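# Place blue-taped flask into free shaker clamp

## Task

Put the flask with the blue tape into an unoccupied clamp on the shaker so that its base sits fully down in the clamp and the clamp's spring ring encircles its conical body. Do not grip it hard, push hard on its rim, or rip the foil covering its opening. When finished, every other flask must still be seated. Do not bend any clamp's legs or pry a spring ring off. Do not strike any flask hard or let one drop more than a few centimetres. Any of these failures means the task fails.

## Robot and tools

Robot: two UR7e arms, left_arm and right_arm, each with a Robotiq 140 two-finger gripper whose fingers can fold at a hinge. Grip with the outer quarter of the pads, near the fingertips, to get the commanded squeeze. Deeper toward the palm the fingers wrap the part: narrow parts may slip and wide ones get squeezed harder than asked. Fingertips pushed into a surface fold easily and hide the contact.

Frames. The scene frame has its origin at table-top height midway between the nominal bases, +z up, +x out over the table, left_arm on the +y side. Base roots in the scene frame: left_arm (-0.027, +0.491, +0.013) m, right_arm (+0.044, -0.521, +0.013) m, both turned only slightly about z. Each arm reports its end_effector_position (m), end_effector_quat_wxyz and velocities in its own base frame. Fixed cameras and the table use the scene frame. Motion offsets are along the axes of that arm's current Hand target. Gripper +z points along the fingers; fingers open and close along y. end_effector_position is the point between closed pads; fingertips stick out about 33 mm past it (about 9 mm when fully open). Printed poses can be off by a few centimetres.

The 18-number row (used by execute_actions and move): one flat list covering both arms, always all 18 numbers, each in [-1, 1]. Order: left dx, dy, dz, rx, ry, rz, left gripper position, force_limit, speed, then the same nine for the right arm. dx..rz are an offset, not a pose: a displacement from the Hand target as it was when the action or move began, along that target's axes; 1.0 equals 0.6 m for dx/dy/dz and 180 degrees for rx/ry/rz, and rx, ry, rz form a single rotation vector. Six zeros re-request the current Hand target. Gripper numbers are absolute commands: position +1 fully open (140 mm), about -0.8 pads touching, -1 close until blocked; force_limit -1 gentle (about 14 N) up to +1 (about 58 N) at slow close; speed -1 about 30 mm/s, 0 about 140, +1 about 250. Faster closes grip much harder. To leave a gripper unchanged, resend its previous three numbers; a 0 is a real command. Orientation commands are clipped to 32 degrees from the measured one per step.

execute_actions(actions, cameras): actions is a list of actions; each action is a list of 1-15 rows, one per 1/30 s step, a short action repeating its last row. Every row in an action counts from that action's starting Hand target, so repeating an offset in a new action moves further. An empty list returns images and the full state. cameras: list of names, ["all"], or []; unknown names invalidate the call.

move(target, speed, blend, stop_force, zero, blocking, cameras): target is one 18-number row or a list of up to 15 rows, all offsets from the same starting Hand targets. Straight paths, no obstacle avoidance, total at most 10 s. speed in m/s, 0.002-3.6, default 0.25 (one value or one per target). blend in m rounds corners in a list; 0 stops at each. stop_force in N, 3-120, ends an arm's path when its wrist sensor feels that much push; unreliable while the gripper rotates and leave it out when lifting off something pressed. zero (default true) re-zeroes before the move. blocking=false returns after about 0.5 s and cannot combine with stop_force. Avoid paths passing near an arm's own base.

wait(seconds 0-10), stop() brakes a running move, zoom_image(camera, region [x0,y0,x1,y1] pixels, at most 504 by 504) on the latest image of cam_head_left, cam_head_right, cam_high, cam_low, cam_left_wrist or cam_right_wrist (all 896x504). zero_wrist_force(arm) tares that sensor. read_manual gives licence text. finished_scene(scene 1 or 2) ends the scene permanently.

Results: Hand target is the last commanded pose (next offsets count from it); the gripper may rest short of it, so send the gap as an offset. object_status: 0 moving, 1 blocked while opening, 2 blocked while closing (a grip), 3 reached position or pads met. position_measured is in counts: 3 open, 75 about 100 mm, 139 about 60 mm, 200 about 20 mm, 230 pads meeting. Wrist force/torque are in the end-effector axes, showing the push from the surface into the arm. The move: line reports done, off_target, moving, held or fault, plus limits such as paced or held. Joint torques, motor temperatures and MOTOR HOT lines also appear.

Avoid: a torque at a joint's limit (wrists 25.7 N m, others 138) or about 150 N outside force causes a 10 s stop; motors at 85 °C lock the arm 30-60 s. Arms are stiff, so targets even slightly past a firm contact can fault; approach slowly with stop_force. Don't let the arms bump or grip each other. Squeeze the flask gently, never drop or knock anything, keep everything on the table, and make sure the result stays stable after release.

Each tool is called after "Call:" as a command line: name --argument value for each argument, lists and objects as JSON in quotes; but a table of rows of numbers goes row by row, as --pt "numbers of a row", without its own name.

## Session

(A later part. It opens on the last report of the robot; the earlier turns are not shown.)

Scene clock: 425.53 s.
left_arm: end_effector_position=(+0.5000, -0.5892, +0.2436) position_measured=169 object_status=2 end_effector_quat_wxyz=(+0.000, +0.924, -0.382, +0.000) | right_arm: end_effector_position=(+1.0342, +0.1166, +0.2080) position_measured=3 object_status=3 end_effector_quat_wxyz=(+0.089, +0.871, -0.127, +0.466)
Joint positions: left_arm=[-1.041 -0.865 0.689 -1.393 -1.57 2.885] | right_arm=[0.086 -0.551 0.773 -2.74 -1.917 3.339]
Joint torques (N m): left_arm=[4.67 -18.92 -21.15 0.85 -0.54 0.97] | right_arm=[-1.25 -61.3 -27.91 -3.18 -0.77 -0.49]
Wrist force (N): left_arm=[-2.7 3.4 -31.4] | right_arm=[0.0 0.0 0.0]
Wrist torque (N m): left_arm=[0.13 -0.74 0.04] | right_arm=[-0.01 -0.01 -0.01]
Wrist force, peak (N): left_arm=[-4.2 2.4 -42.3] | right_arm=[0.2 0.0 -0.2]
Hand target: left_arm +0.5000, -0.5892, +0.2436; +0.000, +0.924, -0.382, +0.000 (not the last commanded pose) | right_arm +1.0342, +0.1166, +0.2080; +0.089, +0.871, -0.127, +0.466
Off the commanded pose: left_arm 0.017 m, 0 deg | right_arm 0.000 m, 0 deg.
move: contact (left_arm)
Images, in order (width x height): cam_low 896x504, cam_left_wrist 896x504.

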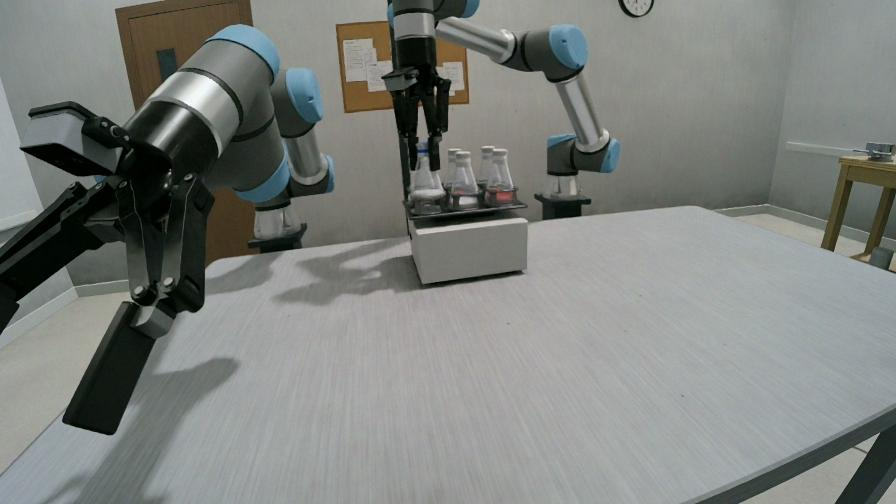

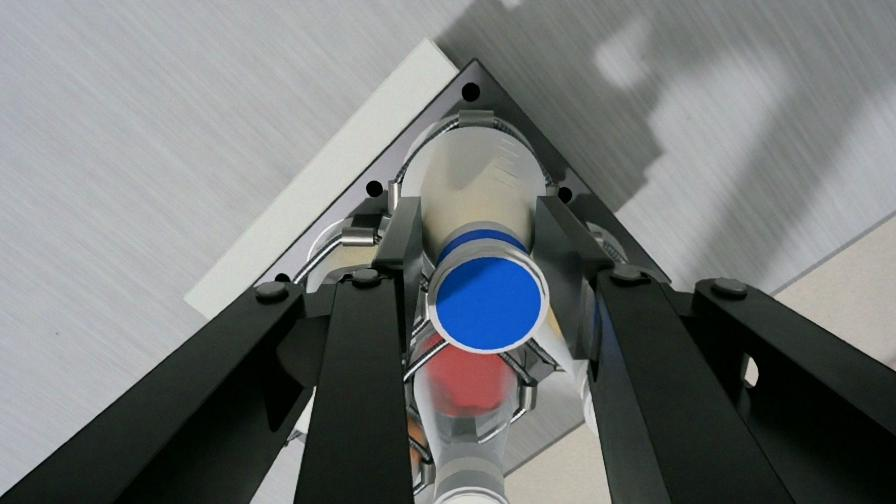

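Call:
move --target '[0,0.0104,-0.0008,0.0222,0,0,-1,-1,-1,0,0,0,0,0,0,1,1,1]' --speed 0.01 --cameras '["cam_left_wrist","cam_low"]'

Call:
zoom_image --camera "cam_low" --region '[390, 130, 470, 220]'

Call:
zoom_image --camera "cam_left_wrist" --region '[350, 50, 650, 250]'

Scene clock: 436.67 s.
left_arm: end_effector_position=(+0.4956, -0.5936, +0.2440) position_measured=169 object_status=2 end_effector_quat_wxyz=(-0.033, +0.923, -0.382, +0.013) | right_arm: end_effector_position=(+1.0342, +0.1166, +0.2080) position_measured=3 object_status=3 end_effector_quat_wxyz=(+0.089, +0.871, -0.127, +0.466)
Joint positions: left_arm=[-1.076 -0.853 0.664 -1.36 -1.503 2.849] | right_arm=[0.086 -0.551 0.773 -2.74 -1.917 3.339]
Joint torques (N m): left_arm=[-7.05 -27.75 -23.46 -0.65 -3.14 -1.44] | right_arm=[-0.76 -59.89 -27.49 -2.9 -0.88 -0.9]
Wrist force (N): left_arm=[0.5 -9.4 -23.4] | right_arm=[0.1 0.0 -0.1]
Wrist torque (N m): left_arm=[0.32 -0.74 0.06] | right_arm=[0.00 -0.03 -0.01]
Wrist force, peak (N): left_arm=[-3.2 3.3 -33.0] | right_arm=[0.1 -0.2 -0.3]
Hand target: left_arm +0.4956, -0.5936, +0.2440; -0.033, +0.923, -0.382, +0.013 | right_arm +1.0342, +0.1166, +0.2080; +0.089, +0.871, -0.127, +0.466
Off the commanded pose: left_arm 0.000 m, 0 deg | right_arm 0.000 m, 0 deg.
move: done
Images, in order (width x height): cam_low 896x504, cam_left_wrist 896x504.

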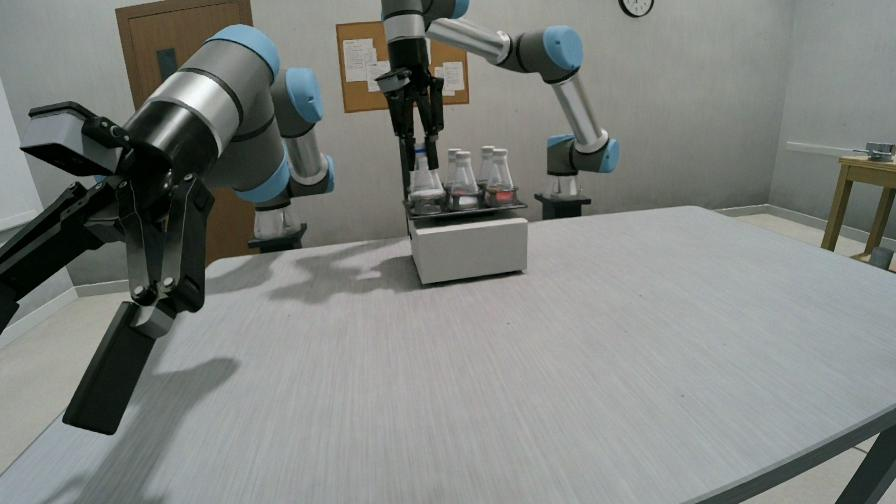

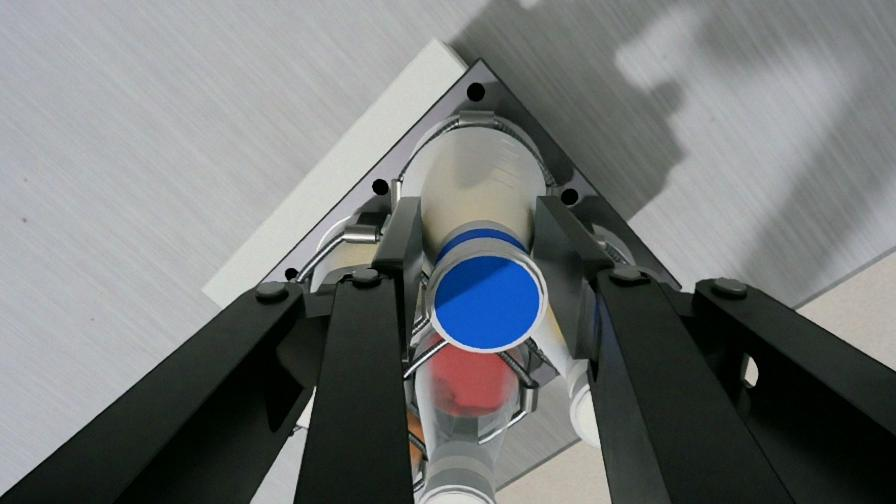

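Scaled by 5.600 from the camera's 896x504 image, which has a finer 1280x720 frame.

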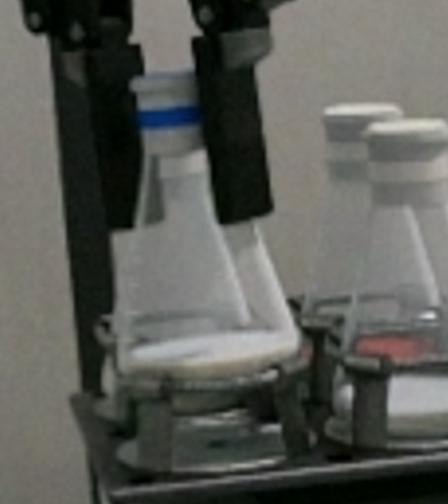

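Scaled by 1.680 from the camera's 896x504 image, which has a finer 1280x720 frame.

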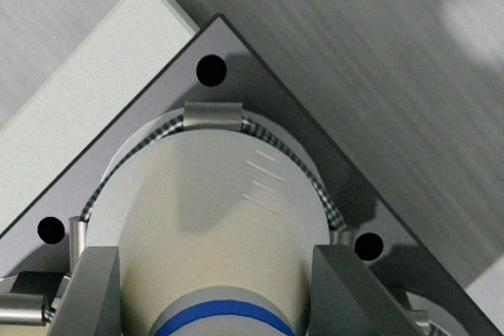

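Call:
move --target '[0,0.0074,0.0025,0.0222,0,0,-1,-1,-1,0,0,0,0,0,0,1,1,1]' --speed 0.01 --cameras '["cam_left_wrist","cam_low"]'

Call:
zoom_image --camera "cam_low" --region '[390, 130, 470, 220]'

Call:
zoom_image --camera "cam_left_wrist" --region '[350, 50, 650, 250]'

Scene clock: 451.07 s.
left_arm: end_effector_position=(+0.4925, -0.5967, +0.2422) position_measured=169 object_status=2 end_effector_quat_wxyz=(-0.065, +0.922, -0.381, +0.026) | right_arm: end_effector_position=(+1.0342, +0.1166, +0.2080) position_measured=3 object_status=3 end_effector_quat_wxyz=(+0.089, +0.871, -0.127, +0.466)
Joint positions: left_arm=[-1.108 -0.841 0.647 -1.331 -1.438 2.815] | right_arm=[0.086 -0.551 0.773 -2.74 -1.917 3.339]
Joint torques (N m): left_arm=[-13.31 -14.49 -16.67 -1.33 -6.56 -1.53] | right_arm=[0.37 -60.26 -27.13 -2.88 -1 -0.93]
Wrist force (N): left_arm=[-2.8 -22.3 -37.3] | right_arm=[0.0 -0.1 0.0]
Wrist torque (N m): left_arm=[0.67 -0.74 0.05] | right_arm=[-0.03 0.00 -0.01]
Wrist force, peak (N): left_arm=[-2.8 -22.4 -37.3] | right_arm=[0.2 -0.3 0.1]
Hand target: left_arm +0.4925, -0.5967, +0.2422; -0.065, +0.922, -0.381, +0.026 | right_arm +1.0342, +0.1166, +0.2080; +0.089, +0.871, -0.127, +0.466
Off the commanded pose: left_arm 0.000 m, 0 deg | right_arm 0.000 m, 0 deg.
move: done
Images, in order (width x height): cam_low 896x504, cam_left_wrist 896x504.

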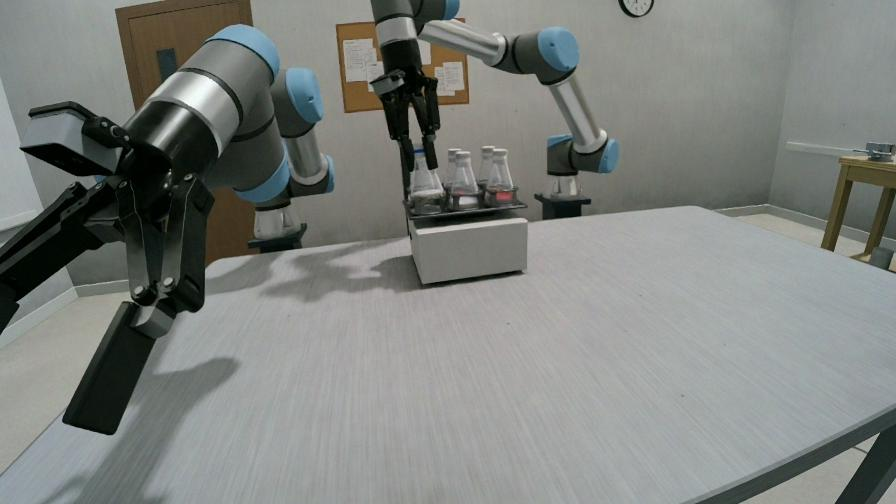

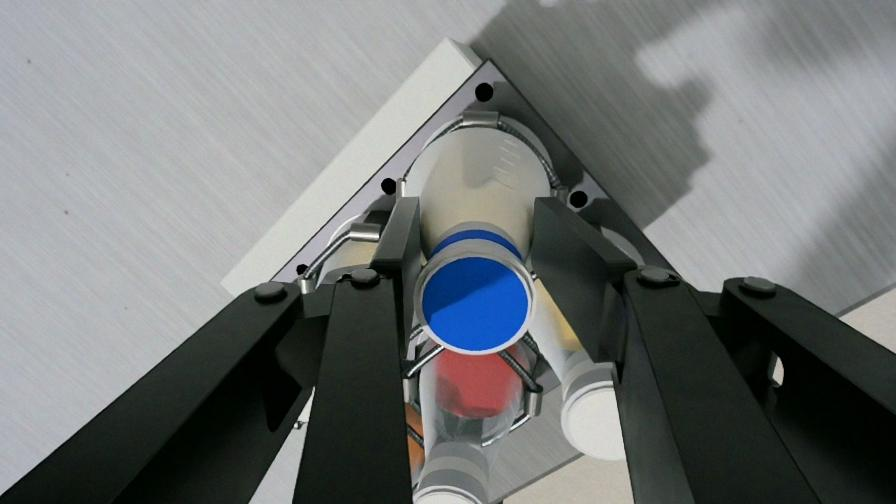

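Scaled by 5.600 from the camera's 896x504 image, which has a finer 1280x720 frame.

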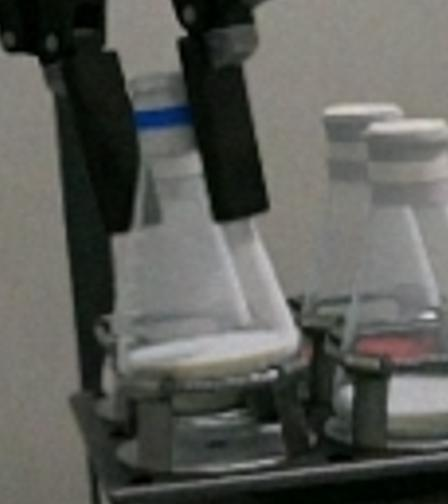

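Scaled by 1.680 from the camera's 896x504 image, which has a finer 1280x720 frame.

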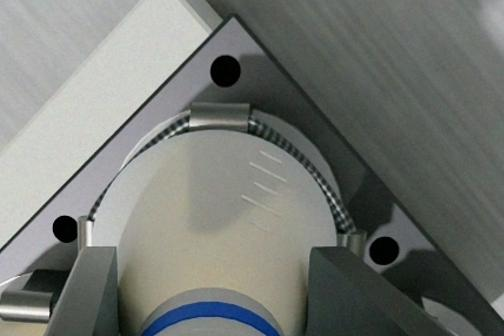

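Call:
move --target '[0,-0.0183,-0.0052,-0.0444,0,0,-1,-1,-1,0,0,0,0,0,0,1,1,1]' --speed 0.015 --cameras '["cam_left_wrist","cam_low"]'

Call:
zoom_image --camera "cam_low" --region '[390, 130, 470, 220]'

Call:
zoom_image --camera "cam_left_wrist" --region '[350, 50, 650, 250]'

Scene clock: 475.70 s.
left_arm: end_effector_position=(+0.4999, -0.5893, +0.2469) position_measured=169 object_status=2 end_effector_quat_wxyz=(+0.000, +0.924, -0.382, +0.000) | right_arm: end_effector_position=(+1.0342, +0.1166, +0.2080) position_measured=3 object_status=3 end_effector_quat_wxyz=(+0.089, +0.871, -0.127, +0.466)
Joint positions: left_arm=[-1.041 -0.863 0.677 -1.383 -1.571 2.885] | right_arm=[0.086 -0.551 0.773 -2.74 -1.917 3.339]
Joint torques (N m): left_arm=[-4.64 -64.53 -16.06 -4.61 0.43 0.98] | right_arm=[0.59 -61.84 -27.68 -2.69 -0.74 -0.79]
Wrist force (N): left_arm=[0.9 3.3 -2.8] | right_arm=[0.1 0.1 0.0]
Wrist torque (N m): left_arm=[0.78 -0.59 -0.08] | right_arm=[0.01 -0.03 0.00]
Wrist force, peak (N): left_arm=[-2.3 -22.2 -38.0] | right_arm=[0.3 0.0 -0.1]
Hand target: left_arm +0.4999, -0.5893, +0.2468; +0.000, +0.924, -0.382, +0.000 | right_arm +1.0342, +0.1166, +0.2080; +0.089, +0.871, -0.127, +0.466
Off the commanded pose: left_arm 0.000 m, 0 deg | right_arm 0.000 m, 0 deg.
move: done
Images, in order (width x height): cam_low 896x504, cam_left_wrist 896x504.

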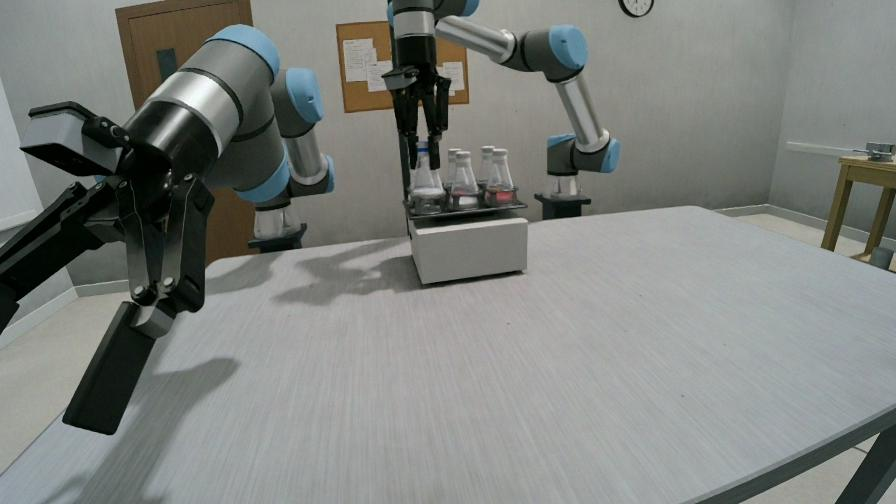

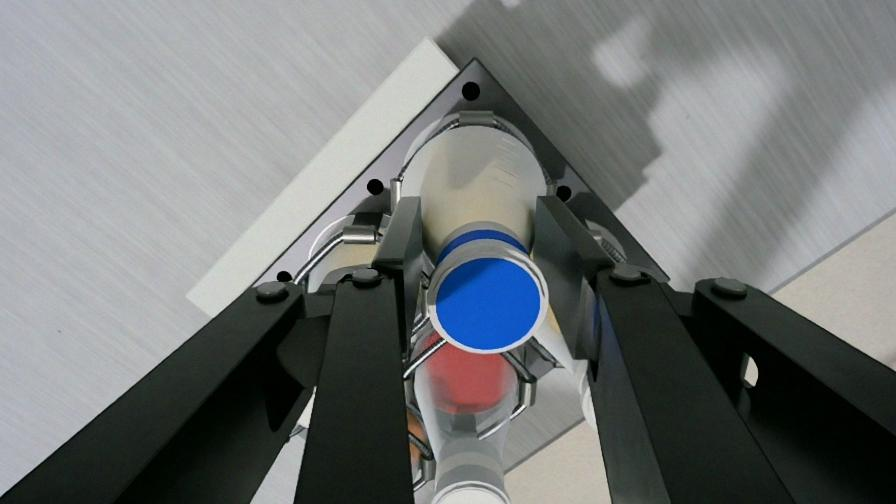

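Scaled by 5.600 from the camera's 896x504 image, which has a finer 1280x720 frame.

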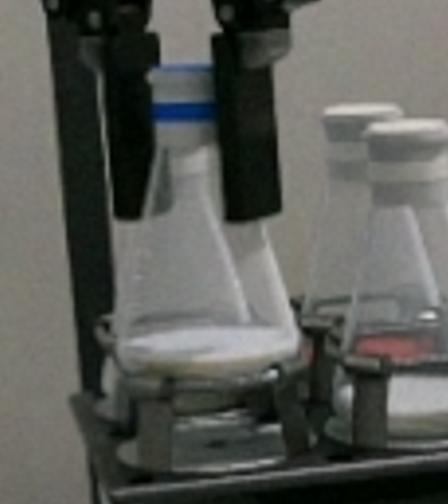

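Scaled by 1.680 from the camera's 896x504 image, which has a finer 1280x720 frame.

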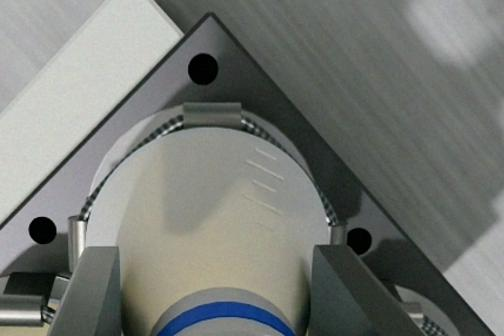

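Call:
move --pt "-0.0015 0.0008 0.0035 0 0 0.025 -1 -1 -1 0 0 0 0 0 0 1 1 1" --pt "-0.0015 0.0008 0.0055 0 0 -0.025 -1 -1 -1 0 0 0 0 0 0 1 1 1" --pt "-0.0015 0.0008 0.0065 0 0 0.025 -1 -1 -1 0 0 0 0 0 0 1 1 1" --pt "-0.0015 0.0008 0.0075 0 0 -0.025 -1 -1 -1 0 0 0 0 0 0 1 1 1" --speed 0.06 --cameras '["cam_low"]'

Call:
zoom_image --camera "cam_low" --region '[390, 130, 470, 220]'

Scene clock: 498.90 s.
left_arm: end_effector_position=(+0.4989, -0.5890, +0.2423) position_measured=169 object_status=2 end_effector_quat_wxyz=(+0.000, +0.938, -0.346, +0.000) | right_arm: end_effector_position=(+1.0342, +0.1166, +0.2080) position_measured=3 object_status=3 end_effector_quat_wxyz=(+0.089, +0.871, -0.127, +0.466)
Joint positions: left_arm=[-1.042 -0.869 0.699 -1.399 -1.57 2.806] | right_arm=[0.086 -0.551 0.773 -2.74 -1.917 3.339]
Joint torques (N m): left_arm=[2.37 -51.36 -5.64 -4.38 -0.72 1.62] | right_arm=[-0.44 -61.02 -27.52 -2.68 -0.82 -0.73]
Wrist force (N): left_arm=[-1.2 -1.3 -21.1] | right_arm=[0.0 0.1 0.0]
Wrist torque (N m): left_arm=[0.98 -0.64 0.61] | right_arm=[0.00 -0.02 -0.01]
Wrist force, peak (N): left_arm=[-2.3 1.7 -28.0] | right_arm=[0.3 0.0 0.0]
Hand target: left_arm +0.4989, -0.5890, +0.2423; +0.000, +0.938, -0.346, +0.000 | right_arm +1.0342, +0.1166, +0.2080; +0.089, +0.871, -0.127, +0.466
Off the commanded pose: left_arm 0.000 m, 0 deg | right_arm 0.000 m, 0 deg.
move: done
Images, in order (width x height): cam_low 896x504.

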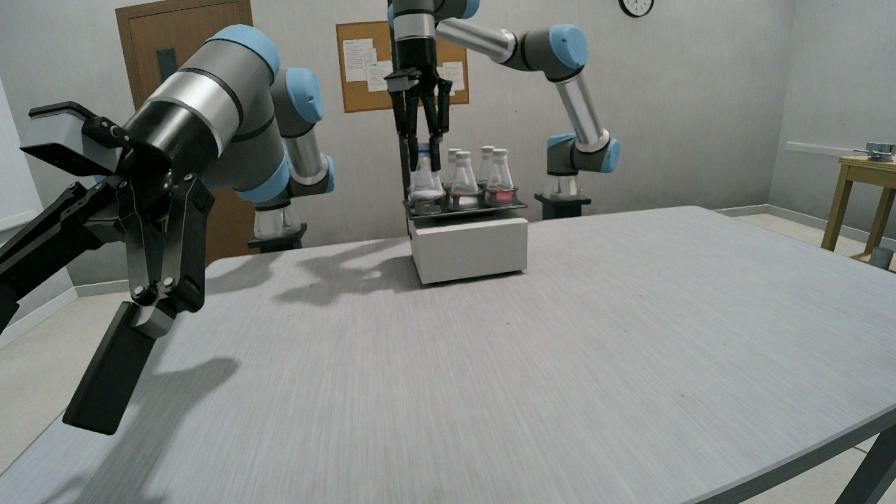

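Scaled by 5.600 from the camera's 896x504 image, which has a finer 1280x720 frame.

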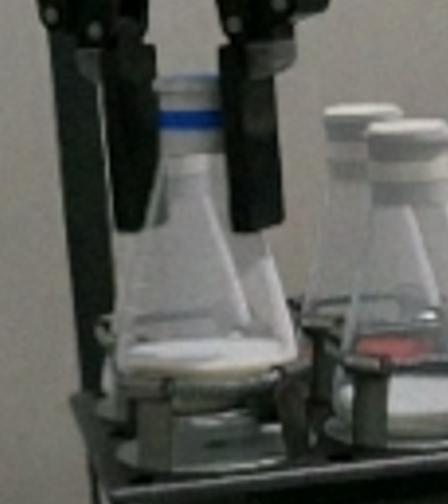

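Call:
move --pt "0 0 0.0015 0 0 0.05 -1 -1 -1 0 0 0 0 0 0 1 1 1" --pt "0 0 0.003 0 0 0 -1 -1 -1 0 0 0 0 0 0 1 1 1" --pt "0 0 0.0045 0 0 0.05 -1 -1 -1 0 0 0 0 0 0 1 1 1" --pt "0 0 0.006 0 0 0 -1 -1 -1 0 0 0 0 0 0 1 1 1" --speed 0.06 --cameras '["cam_low","cam_left_wrist"]'

Call:
zoom_image --camera "cam_low" --region '[390, 130, 470, 220]'

Call:
zoom_image --camera "cam_left_wrist" --region '[350, 50, 650, 250]'

Scene clock: 516.73 s.
left_arm: end_effector_position=(+0.4989, -0.5890, +0.2387) position_measured=169 object_status=2 end_effector_quat_wxyz=(-0.001, +0.938, -0.346, +0.000) | right_arm: end_effector_position=(+1.0342, +0.1166, +0.2080) position_measured=3 object_status=3 end_effector_quat_wxyz=(+0.089, +0.871, -0.127, +0.466)
Joint positions: left_arm=[-1.042 -0.871 0.712 -1.41 -1.57 2.806] | right_arm=[0.086 -0.551 0.773 -2.74 -1.917 3.339]
Joint torques (N m): left_arm=[-10.98 -45.12 -4.53 -5.92 -4.97 1.72] | right_arm=[-0.16 -60.33 -25.54 -2.69 -0.98 -1.11]
Wrist force (N): left_arm=[-5.4 -15.2 -29.8] | right_arm=[0.0 -0.2 0.0]
Wrist torque (N m): left_arm=[1.35 -0.77 0.73] | right_arm=[-0.04 0.00 0.00]
Wrist force, peak (N): left_arm=[-15.9 -8.8 -37.2] | right_arm=[0.4 -0.1 -0.1]
Hand target: left_arm +0.4989, -0.5890, +0.2387; +0.000, +0.938, -0.346, +0.000 | right_arm +1.0342, +0.1166, +0.2080; +0.089, +0.871, -0.127, +0.466
Off the commanded pose: left_arm 0.000 m, 0 deg | right_arm 0.000 m, 0 deg.
move: done
Images, in order (width x height): cam_low 896x504, cam_left_wrist 896x504.

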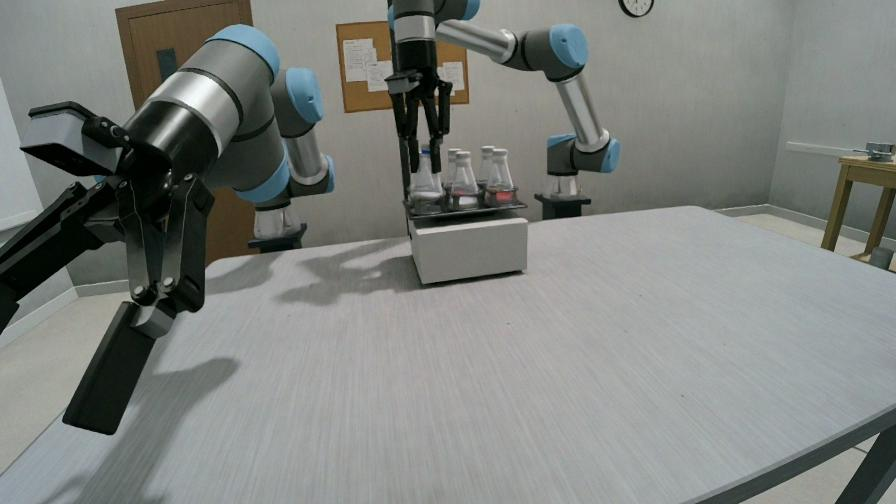

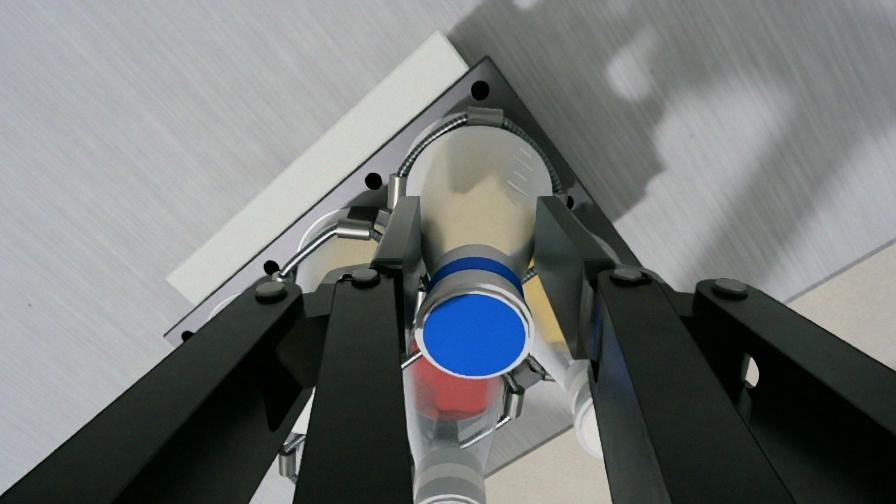

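Scaled by 5.600 from the camera's 896x504 image, which has a finer 1280x720 frame.

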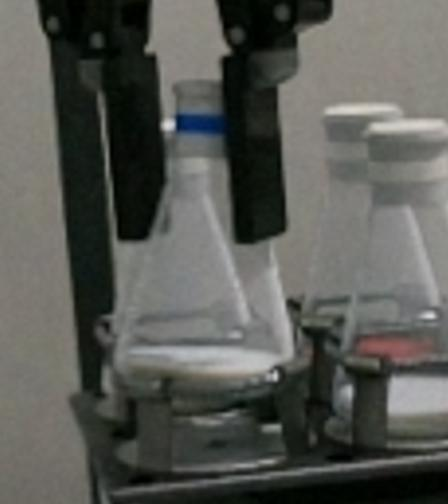

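Scaled by 1.680 from the camera's 896x504 image, which has a finer 1280x720 frame.

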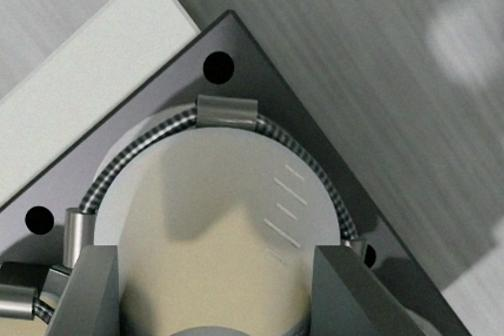

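Call:
move --pt "0 0 -0.008 0 0 0.025 -1 -1 -1 0 0 0 0 0 0 1 1 1" --pt "0.008 0 -0.008 0 0 0.025 -1 -1 -1 0 0 0 0 0 0 1 1 1" --speed 0.03 --cameras '["cam_low","cam_left_wrist","cam_high"]'

Call:
zoom_image --camera "cam_low" --region '[390, 130, 470, 220]'

Call:
zoom_image --camera "cam_left_wrist" --region '[350, 50, 650, 250]'

Call:
zoom_image --camera "cam_high" --region '[400, 180, 490, 270]'

Scene clock: 545.97 s.
left_arm: end_effector_position=(+0.5026, -0.5921, +0.2435) position_measured=169 object_status=2 end_effector_quat_wxyz=(-0.001, +0.924, -0.382, +0.000) | right_arm: end_effector_position=(+1.0342, +0.1166, +0.2080) position_measured=3 object_status=3 end_effector_quat_wxyz=(+0.089, +0.871, -0.127, +0.466)
Joint positions: left_arm=[-1.04 -0.85 0.664 -1.383 -1.57 2.886] | right_arm=[0.086 -0.551 0.773 -2.74 -1.917 3.339]
Joint torques (N m): left_arm=[-1.1 -42.6 -5.09 -9.1 -0.54 0.52] | right_arm=[0.13 -60.22 -27.72 -2.61 -0.91 -1.29]
Wrist force (N): left_arm=[-20.1 -1.6 -32.2] | right_arm=[0.0 0.0 0.0]
Wrist torque (N m): left_arm=[0.82 -0.84 -0.08] | right_arm=[0.01 0.01 -0.01]
Wrist force, peak (N): left_arm=[-20.1 -1.6 -32.2] | right_arm=[0.3 -0.2 0.0]
Hand target: left_arm +0.5026, -0.5921, +0.2435; +0.000, +0.924, -0.382, +0.000 | right_arm +1.0342, +0.1166, +0.2080; +0.089, +0.871, -0.127, +0.466
Off the commanded pose: left_arm 0.000 m, 0 deg | right_arm 0.000 m, 0 deg.
move: done
Images, in order (width x height): cam_high 896x504, cam_low 896x504, cam_left_wrist 896x504.

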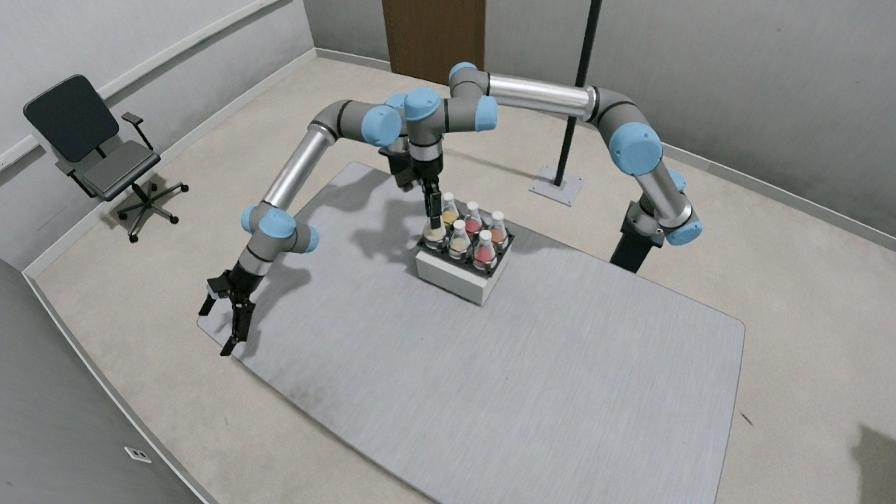

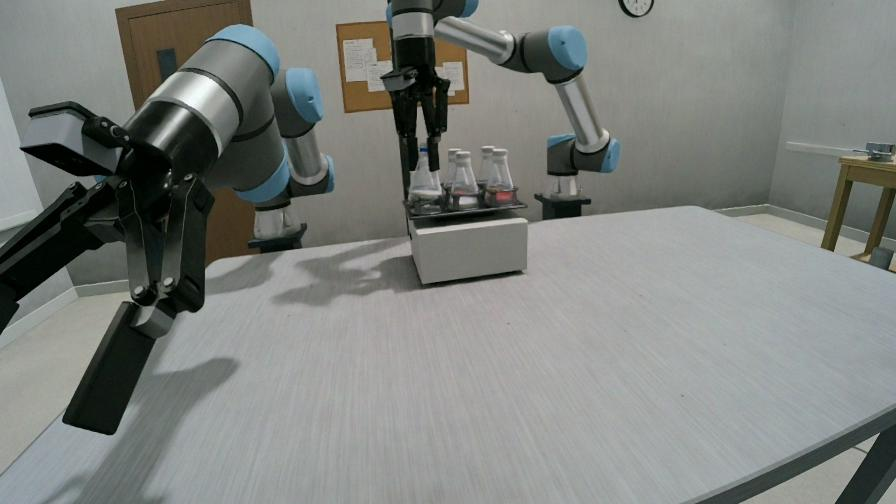

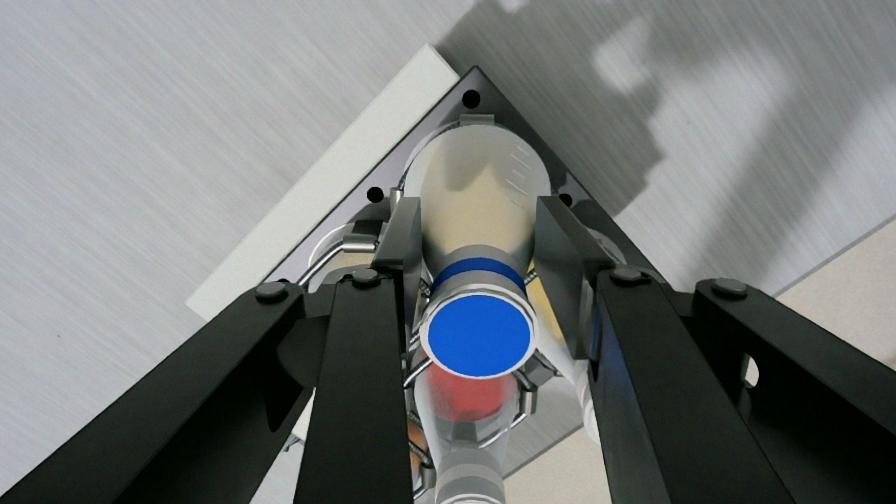

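Scaled by 5.600 from the camera's 896x504 image, which has a finer 1280x720 frame.

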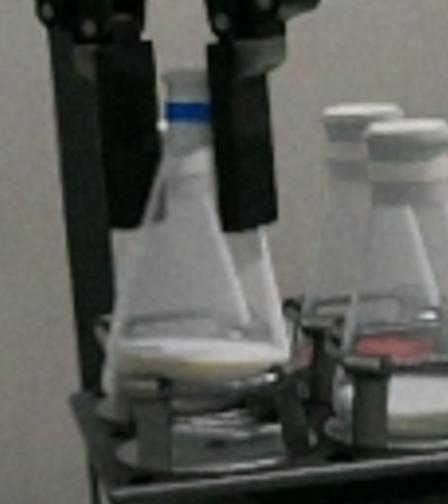

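Scaled by 1.680 from the camera's 896x504 image, which has a finer 1280x720 frame.

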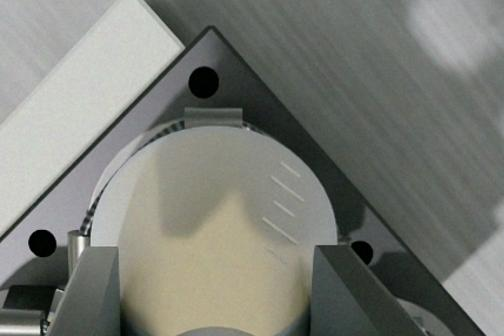

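Scaled by 5.600 from the camera's 896x504 image, which has a finer 1280x720 frame.

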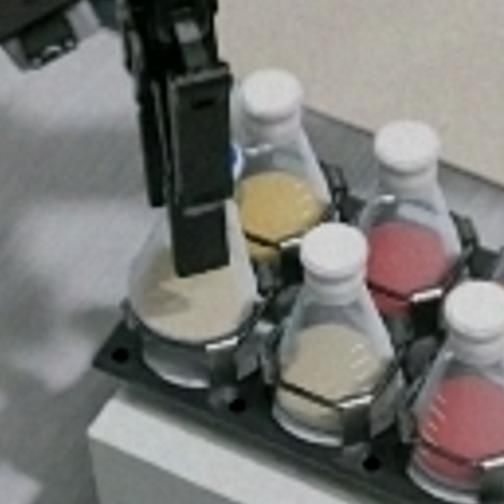

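Call:
move --pt "-0.0067 0 -0.006 0 0 0 -1 -1 -1 0 0 0 0 0 0 0 1 1" --pt "-0.0067 0 -0.075 0 0 0 -1 -1 -1 0 0 0 0 0 0 0 1 1" --speed 0.06 --blend 0.003 --cameras '["cam_left_wrist","cam_low","cam_high"]'

Call:
zoom_image --camera "cam_low" --region '[380, 110, 480, 220]'

Scene clock: 608.07 s.
left_arm: end_effector_position=(+0.4997, -0.5893, +0.2884) position_measured=169 object_status=2 end_effector_quat_wxyz=(-0.001, +0.924, -0.382, +0.000) | right_arm: end_effector_position=(+1.0342, +0.1166, +0.2080) position_measured=129 object_status=3 end_effector_quat_wxyz=(+0.089, +0.871, -0.127, +0.466)
Joint positions: left_arm=[-1.041 -0.817 0.487 -1.239 -1.57 2.885] | right_arm=[0.086 -0.551 0.773 -2.74 -1.917 3.339]
Joint torques (N m): left_arm=[-0.67 -69.87 -15.76 -5.24 -1.42 -0.72] | right_arm=[0.27 -60.53 -27.68 -2.7 -1.06 -1.05]
Wrist force (N): left_arm=[2.4 4.8 -0.6] | right_arm=[0.0 0.0 0.0]
Wrist torque (N m): left_arm=[0.87 -0.92 0.07] | right_arm=[0.00 -0.03 -0.01]
Wrist force, peak (N): left_arm=[-20.4 -1.8 -33.0] | right_arm=[0.0 0.0 -0.5]
Hand target: left_arm +0.4997, -0.5893, +0.2885; +0.000, +0.924, -0.382, +0.000 | right_arm +1.0342, +0.1166, +0.2080; +0.089, +0.871, -0.127, +0.466
Off the commanded pose: left_arm 0.000 m, 0 deg | right_arm 0.000 m, 0 deg.
move: done; blend cut to 0 m at target 1
Images, in order (width x height): cam_high 896x504, cam_low 896x504, cam_left_wrist 896x504.

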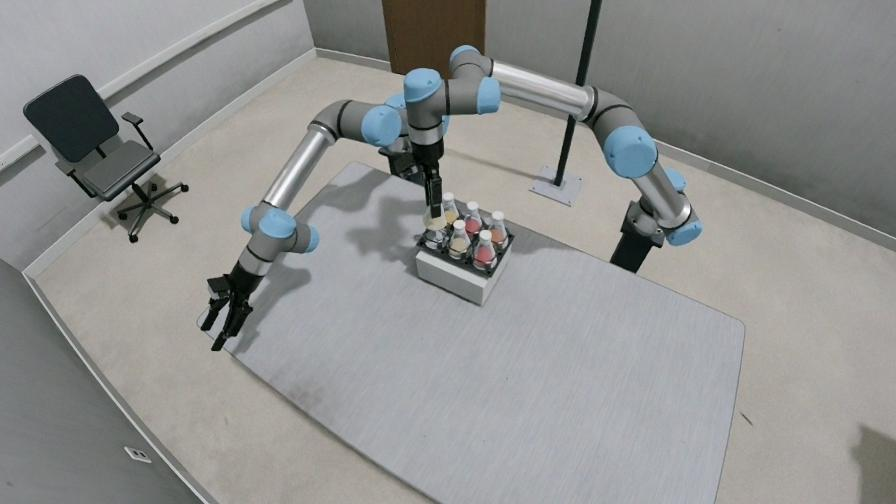

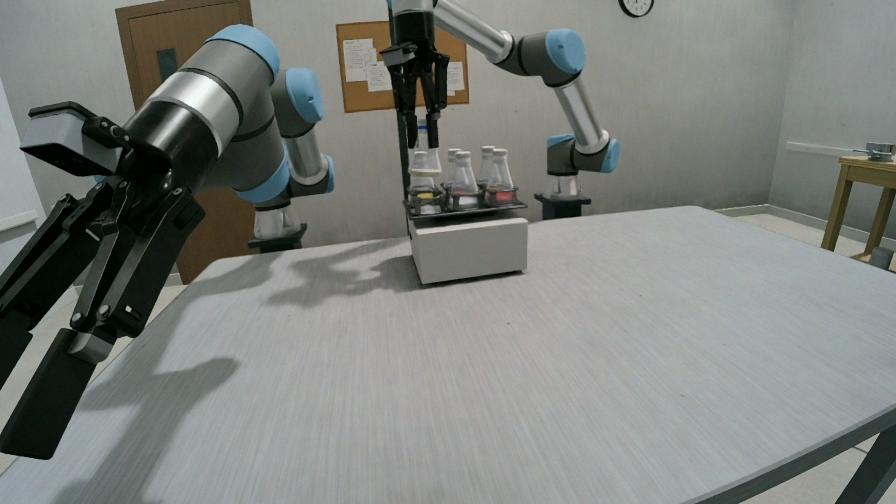

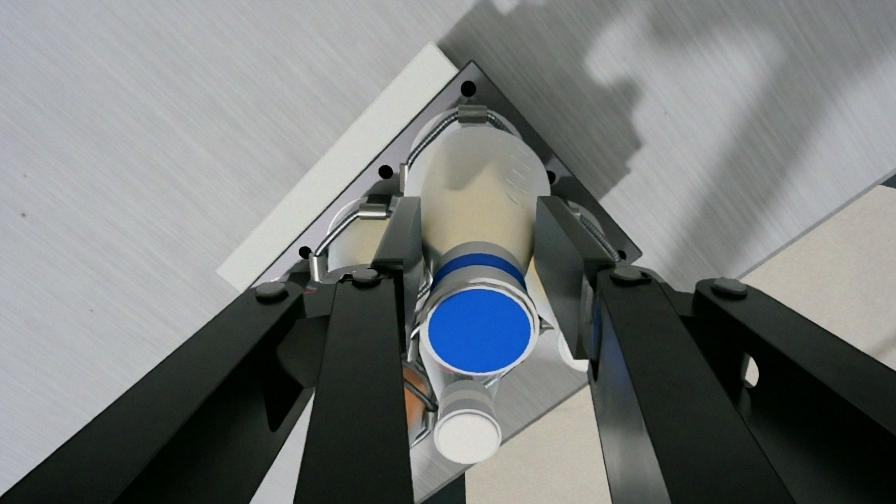

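Scaled by 4.582 from the camera's 896x504 image, which has a finer 1280x720 frame.

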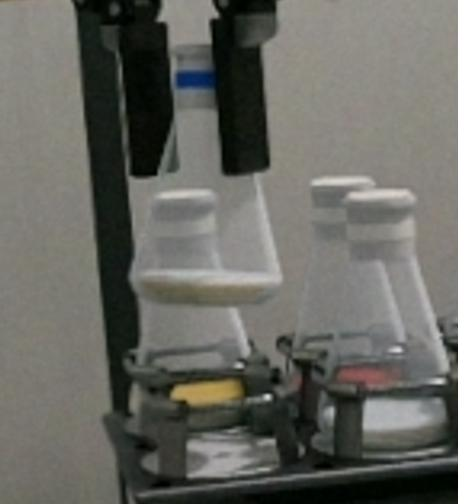

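Call:
move --pt "0.0059 -0.0042 -0.0192 0 0 0 -1 -1 -1 0 0 0 0 0 0 0 1 1" --pt "0.0283 -0.0785 -0.0275 0 0 0 -1 -1 -1 0 0 0 0 0 0 0 1 1" --pt "-0.0024 -0.1586 -0.0525 0 0 0 -1 -1 -1 0 0 0 0 0 0 0 1 1" --pt "-0.099 -0.2765 -0.0525 0 0 0 -1 -1 -1 0 0 0 0 0 0 0 1 1" --pt "-0.5055 -0.4414 -0.0525 0 -0.058 0 -1 -1 -1 0 0 0 0 0 0 0 1 1" --pt "-0.5055 -0.4414 0.30 0 -0.058 0 -1 -1 -1 0 0 0 0 0 0 0 1 1" --speed '[0.06,0.1,0.12,0.15,0.2,0.15]' --blend '[0.003,0.01,0.02,0.02,0.02,0]' --cameras '["cam_left_wrist","cam_low"]'

Call:
zoom_image --camera "cam_low" --region '[440, 120, 600, 280]'

Scene clock: 641.97 s.
left_arm: end_effector_position=(+0.4721, -0.1874, +0.1090) position_measured=169 object_status=2 end_effector_quat_wxyz=(-0.035, +0.920, -0.381, -0.084) | right_arm: end_effector_position=(+1.0342, +0.1166, +0.2080) position_measured=129 object_status=3 end_effector_quat_wxyz=(+0.089, +0.871, -0.127, +0.466)
Joint positions: left_arm=[-0.658 -1.376 1.758 -1.772 -1.547 3.265] | right_arm=[0.086 -0.551 0.773 -2.74 -1.917 3.339]
Joint torques (N m): left_arm=[5.21 -44.31 -26.34 -3.22 1.49 2] | right_arm=[-0.11 -60.49 -26.81 -2.5 -1.13 -1.07]
Wrist force (N): left_arm=[2.5 5.0 -0.4] | right_arm=[0.0 0.1 0.0]
Wrist torque (N m): left_arm=[0.93 -0.98 -0.01] | right_arm=[0.01 -0.07 -0.01]
Wrist force, peak (N): left_arm=[2.1 6.2 -1.5] | right_arm=[0.3 -0.2 0.1]
Hand target: left_arm +0.4721, -0.1874, +0.1090; -0.035, +0.920, -0.381, -0.084 | right_arm +1.0342, +0.1166, +0.2080; +0.089, +0.871, -0.127, +0.466
Off the commanded pose: left_arm 0.000 m, 0 deg | right_arm 0.000 m, 0 deg.
move: done
Images, in order (width x height): cam_low 896x504, cam_left_wrist 896x504.

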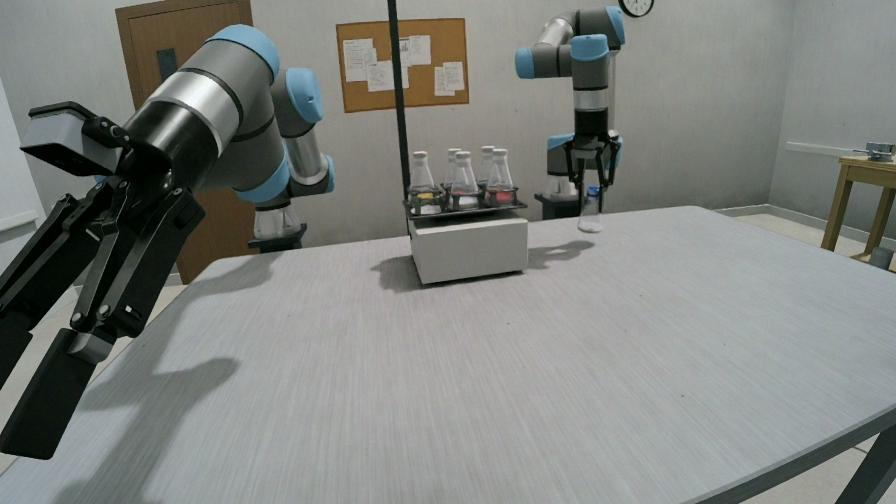

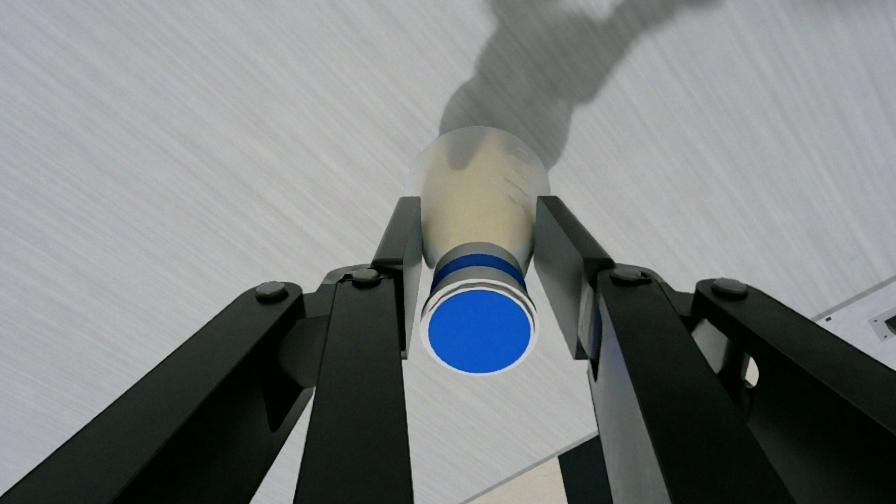

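Scaled by 3.150 from the camera's 896x504 image, which has a finer 1280x720 frame.

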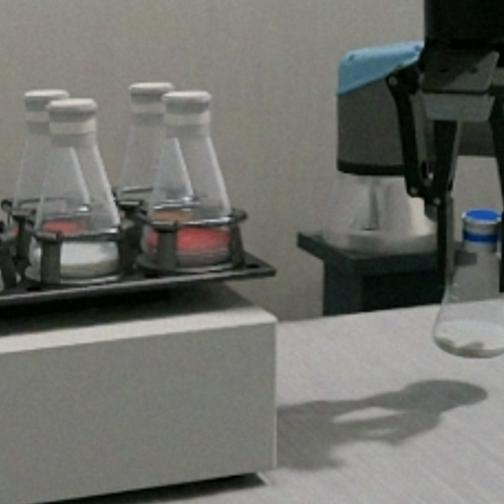

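Call:
move --target '[0.0115,0,0.0623,0,0,0,-1,-1,-1,0,0,0,0,0,0,0,1,1]' --speed 0.02 --stop_force 4 --cameras '["cam_left_wrist"]'

Call:
zoom_image --camera "cam_left_wrist" --region '[350, 100, 620, 400]'

Scene clock: 650.07 s.
left_arm: end_effector_position=(+0.4721, -0.1874, +0.0757) position_measured=169 object_status=2 end_effector_quat_wxyz=(-0.035, +0.920, -0.381, -0.084) | right_arm: end_effector_position=(+1.0342, +0.1166, +0.2080) position_measured=129 object_status=3 end_effector_quat_wxyz=(+0.089, +0.871, -0.127, +0.466)
Joint positions: left_arm=[-0.658 -1.343 1.81 -1.857 -1.547 3.265] | right_arm=[0.086 -0.551 0.773 -2.74 -1.917 3.339]
Joint torques (N m): left_arm=[4.26 -42.57 -32.27 -1.95 1.49 2.33] | right_arm=[-0.8 -60.58 -27.75 -2.27 -1.18 -1.03]
Wrist force (N): left_arm=[1.4 5.1 -2.9] | right_arm=[0.1 0.1 0.0]
Wrist torque (N m): left_arm=[0.85 -1.15 -0.01] | right_arm=[0.03 -0.05 -0.01]
Wrist force, peak (N): left_arm=[-15.0 10.2 -32.2] | right_arm=[-0.2 -0.1 0.2]
Hand target: left_arm +0.4721, -0.1874, +0.0757; -0.035, +0.920, -0.381, -0.084 (not the last commanded pose) | right_arm +1.0342, +0.1166, +0.2080; +0.089, +0.871, -0.127, +0.466
Off the commanded pose: left_arm 0.005 m, 0 deg | right_arm 0.000 m, 0 deg.
move: contact (left_arm)
Images, in order (width x height): cam_left_wrist 896x504.

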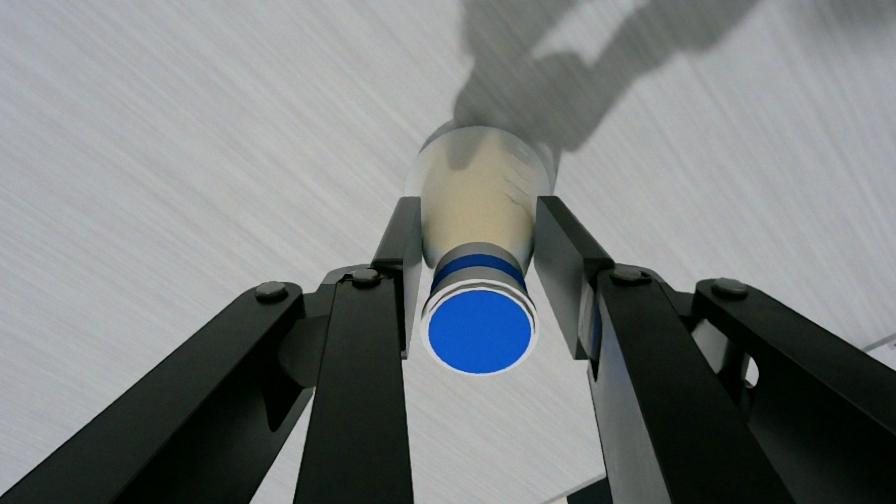

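Scaled by 1.680 from the camera's 896x504 image, which has a finer 1280x720 frame.

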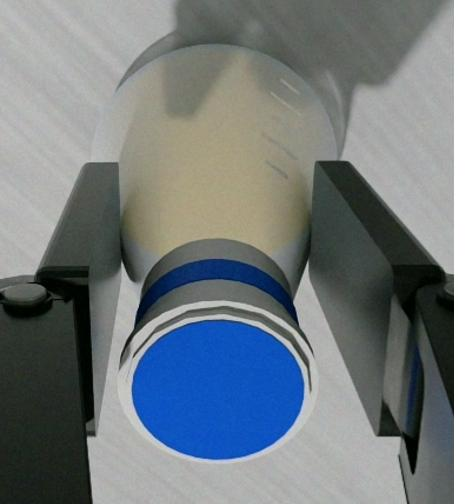

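Call:
move --pt "0 0 0 0 0 0 0.1 -1 -1 0 0 0 0 0 0 0 1 1" --pt "0 0 0 0 0.058 0 0.1 -1 -1 0 0 0 0 0 0 0 1 1" --speed 0.08 --cameras '["cam_left_wrist"]'

Call:
zoom_image --camera "cam_left_wrist" --region '[350, 100, 620, 400]'

Scene clock: 669.30 s.
left_arm: end_effector_position=(+0.4721, -0.1873, +0.0758) position_measured=117 object_status=3 end_effector_quat_wxyz=(+0.000, +0.924, -0.382, +0.000) | right_arm: end_effector_position=(+1.0342, +0.1166, +0.2080) position_measured=129 object_status=3 end_effector_quat_wxyz=(+0.089, +0.871, -0.127, +0.466)
Joint positions: left_arm=[-0.644 -1.449 1.976 -2.097 -1.57 3.282] | right_arm=[0.086 -0.551 0.773 -2.74 -1.917 3.339]
Joint torques (N m): left_arm=[-5.36 -14.64 -33.35 -2 1.62 -0.6] | right_arm=[-0.15 -60.4 -27.87 -2.27 -1.39 -0.97]
Wrist force (N): left_arm=[3.2 4.9 -0.2] | right_arm=[-0.1 0.0 0.0]
Wrist torque (N m): left_arm=[0.92 -1.10 -0.06] | right_arm=[0.01 -0.03 -0.01]
Wrist force, peak (N): left_arm=[1.8 6.1 -1.8] | right_arm=[0.3 -0.1 0.2]
Hand target: left_arm +0.4721, -0.1874, +0.0757; +0.000, +0.924, -0.382, +0.000 | right_arm +1.0342, +0.1166, +0.2080; +0.089, +0.871, -0.127, +0.466
Off the commanded pose: left_arm 0.000 m, 0 deg | right_arm 0.000 m, 0 deg.
move: done
Images, in order (width x height): cam_left_wrist 896x504.

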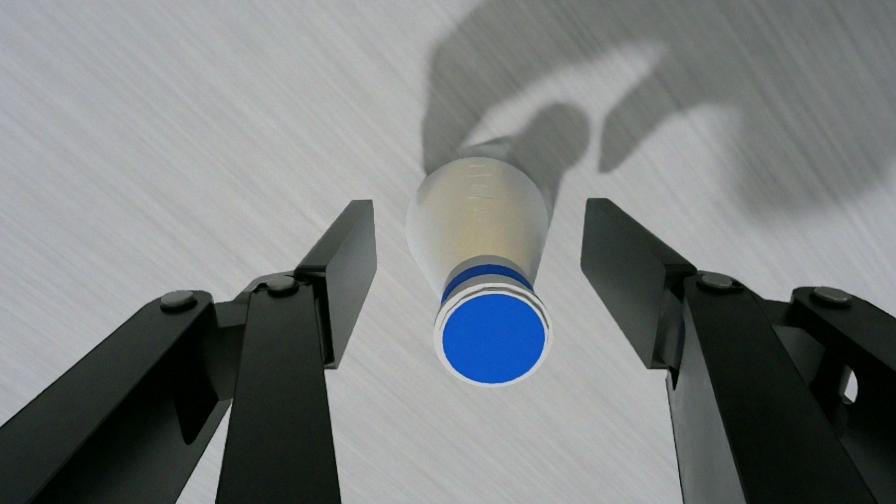

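Scaled by 1.680 from the camera's 896x504 image, which has a finer 1280x720 frame.

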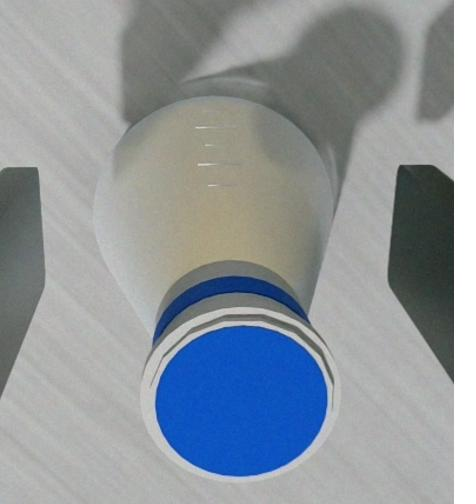

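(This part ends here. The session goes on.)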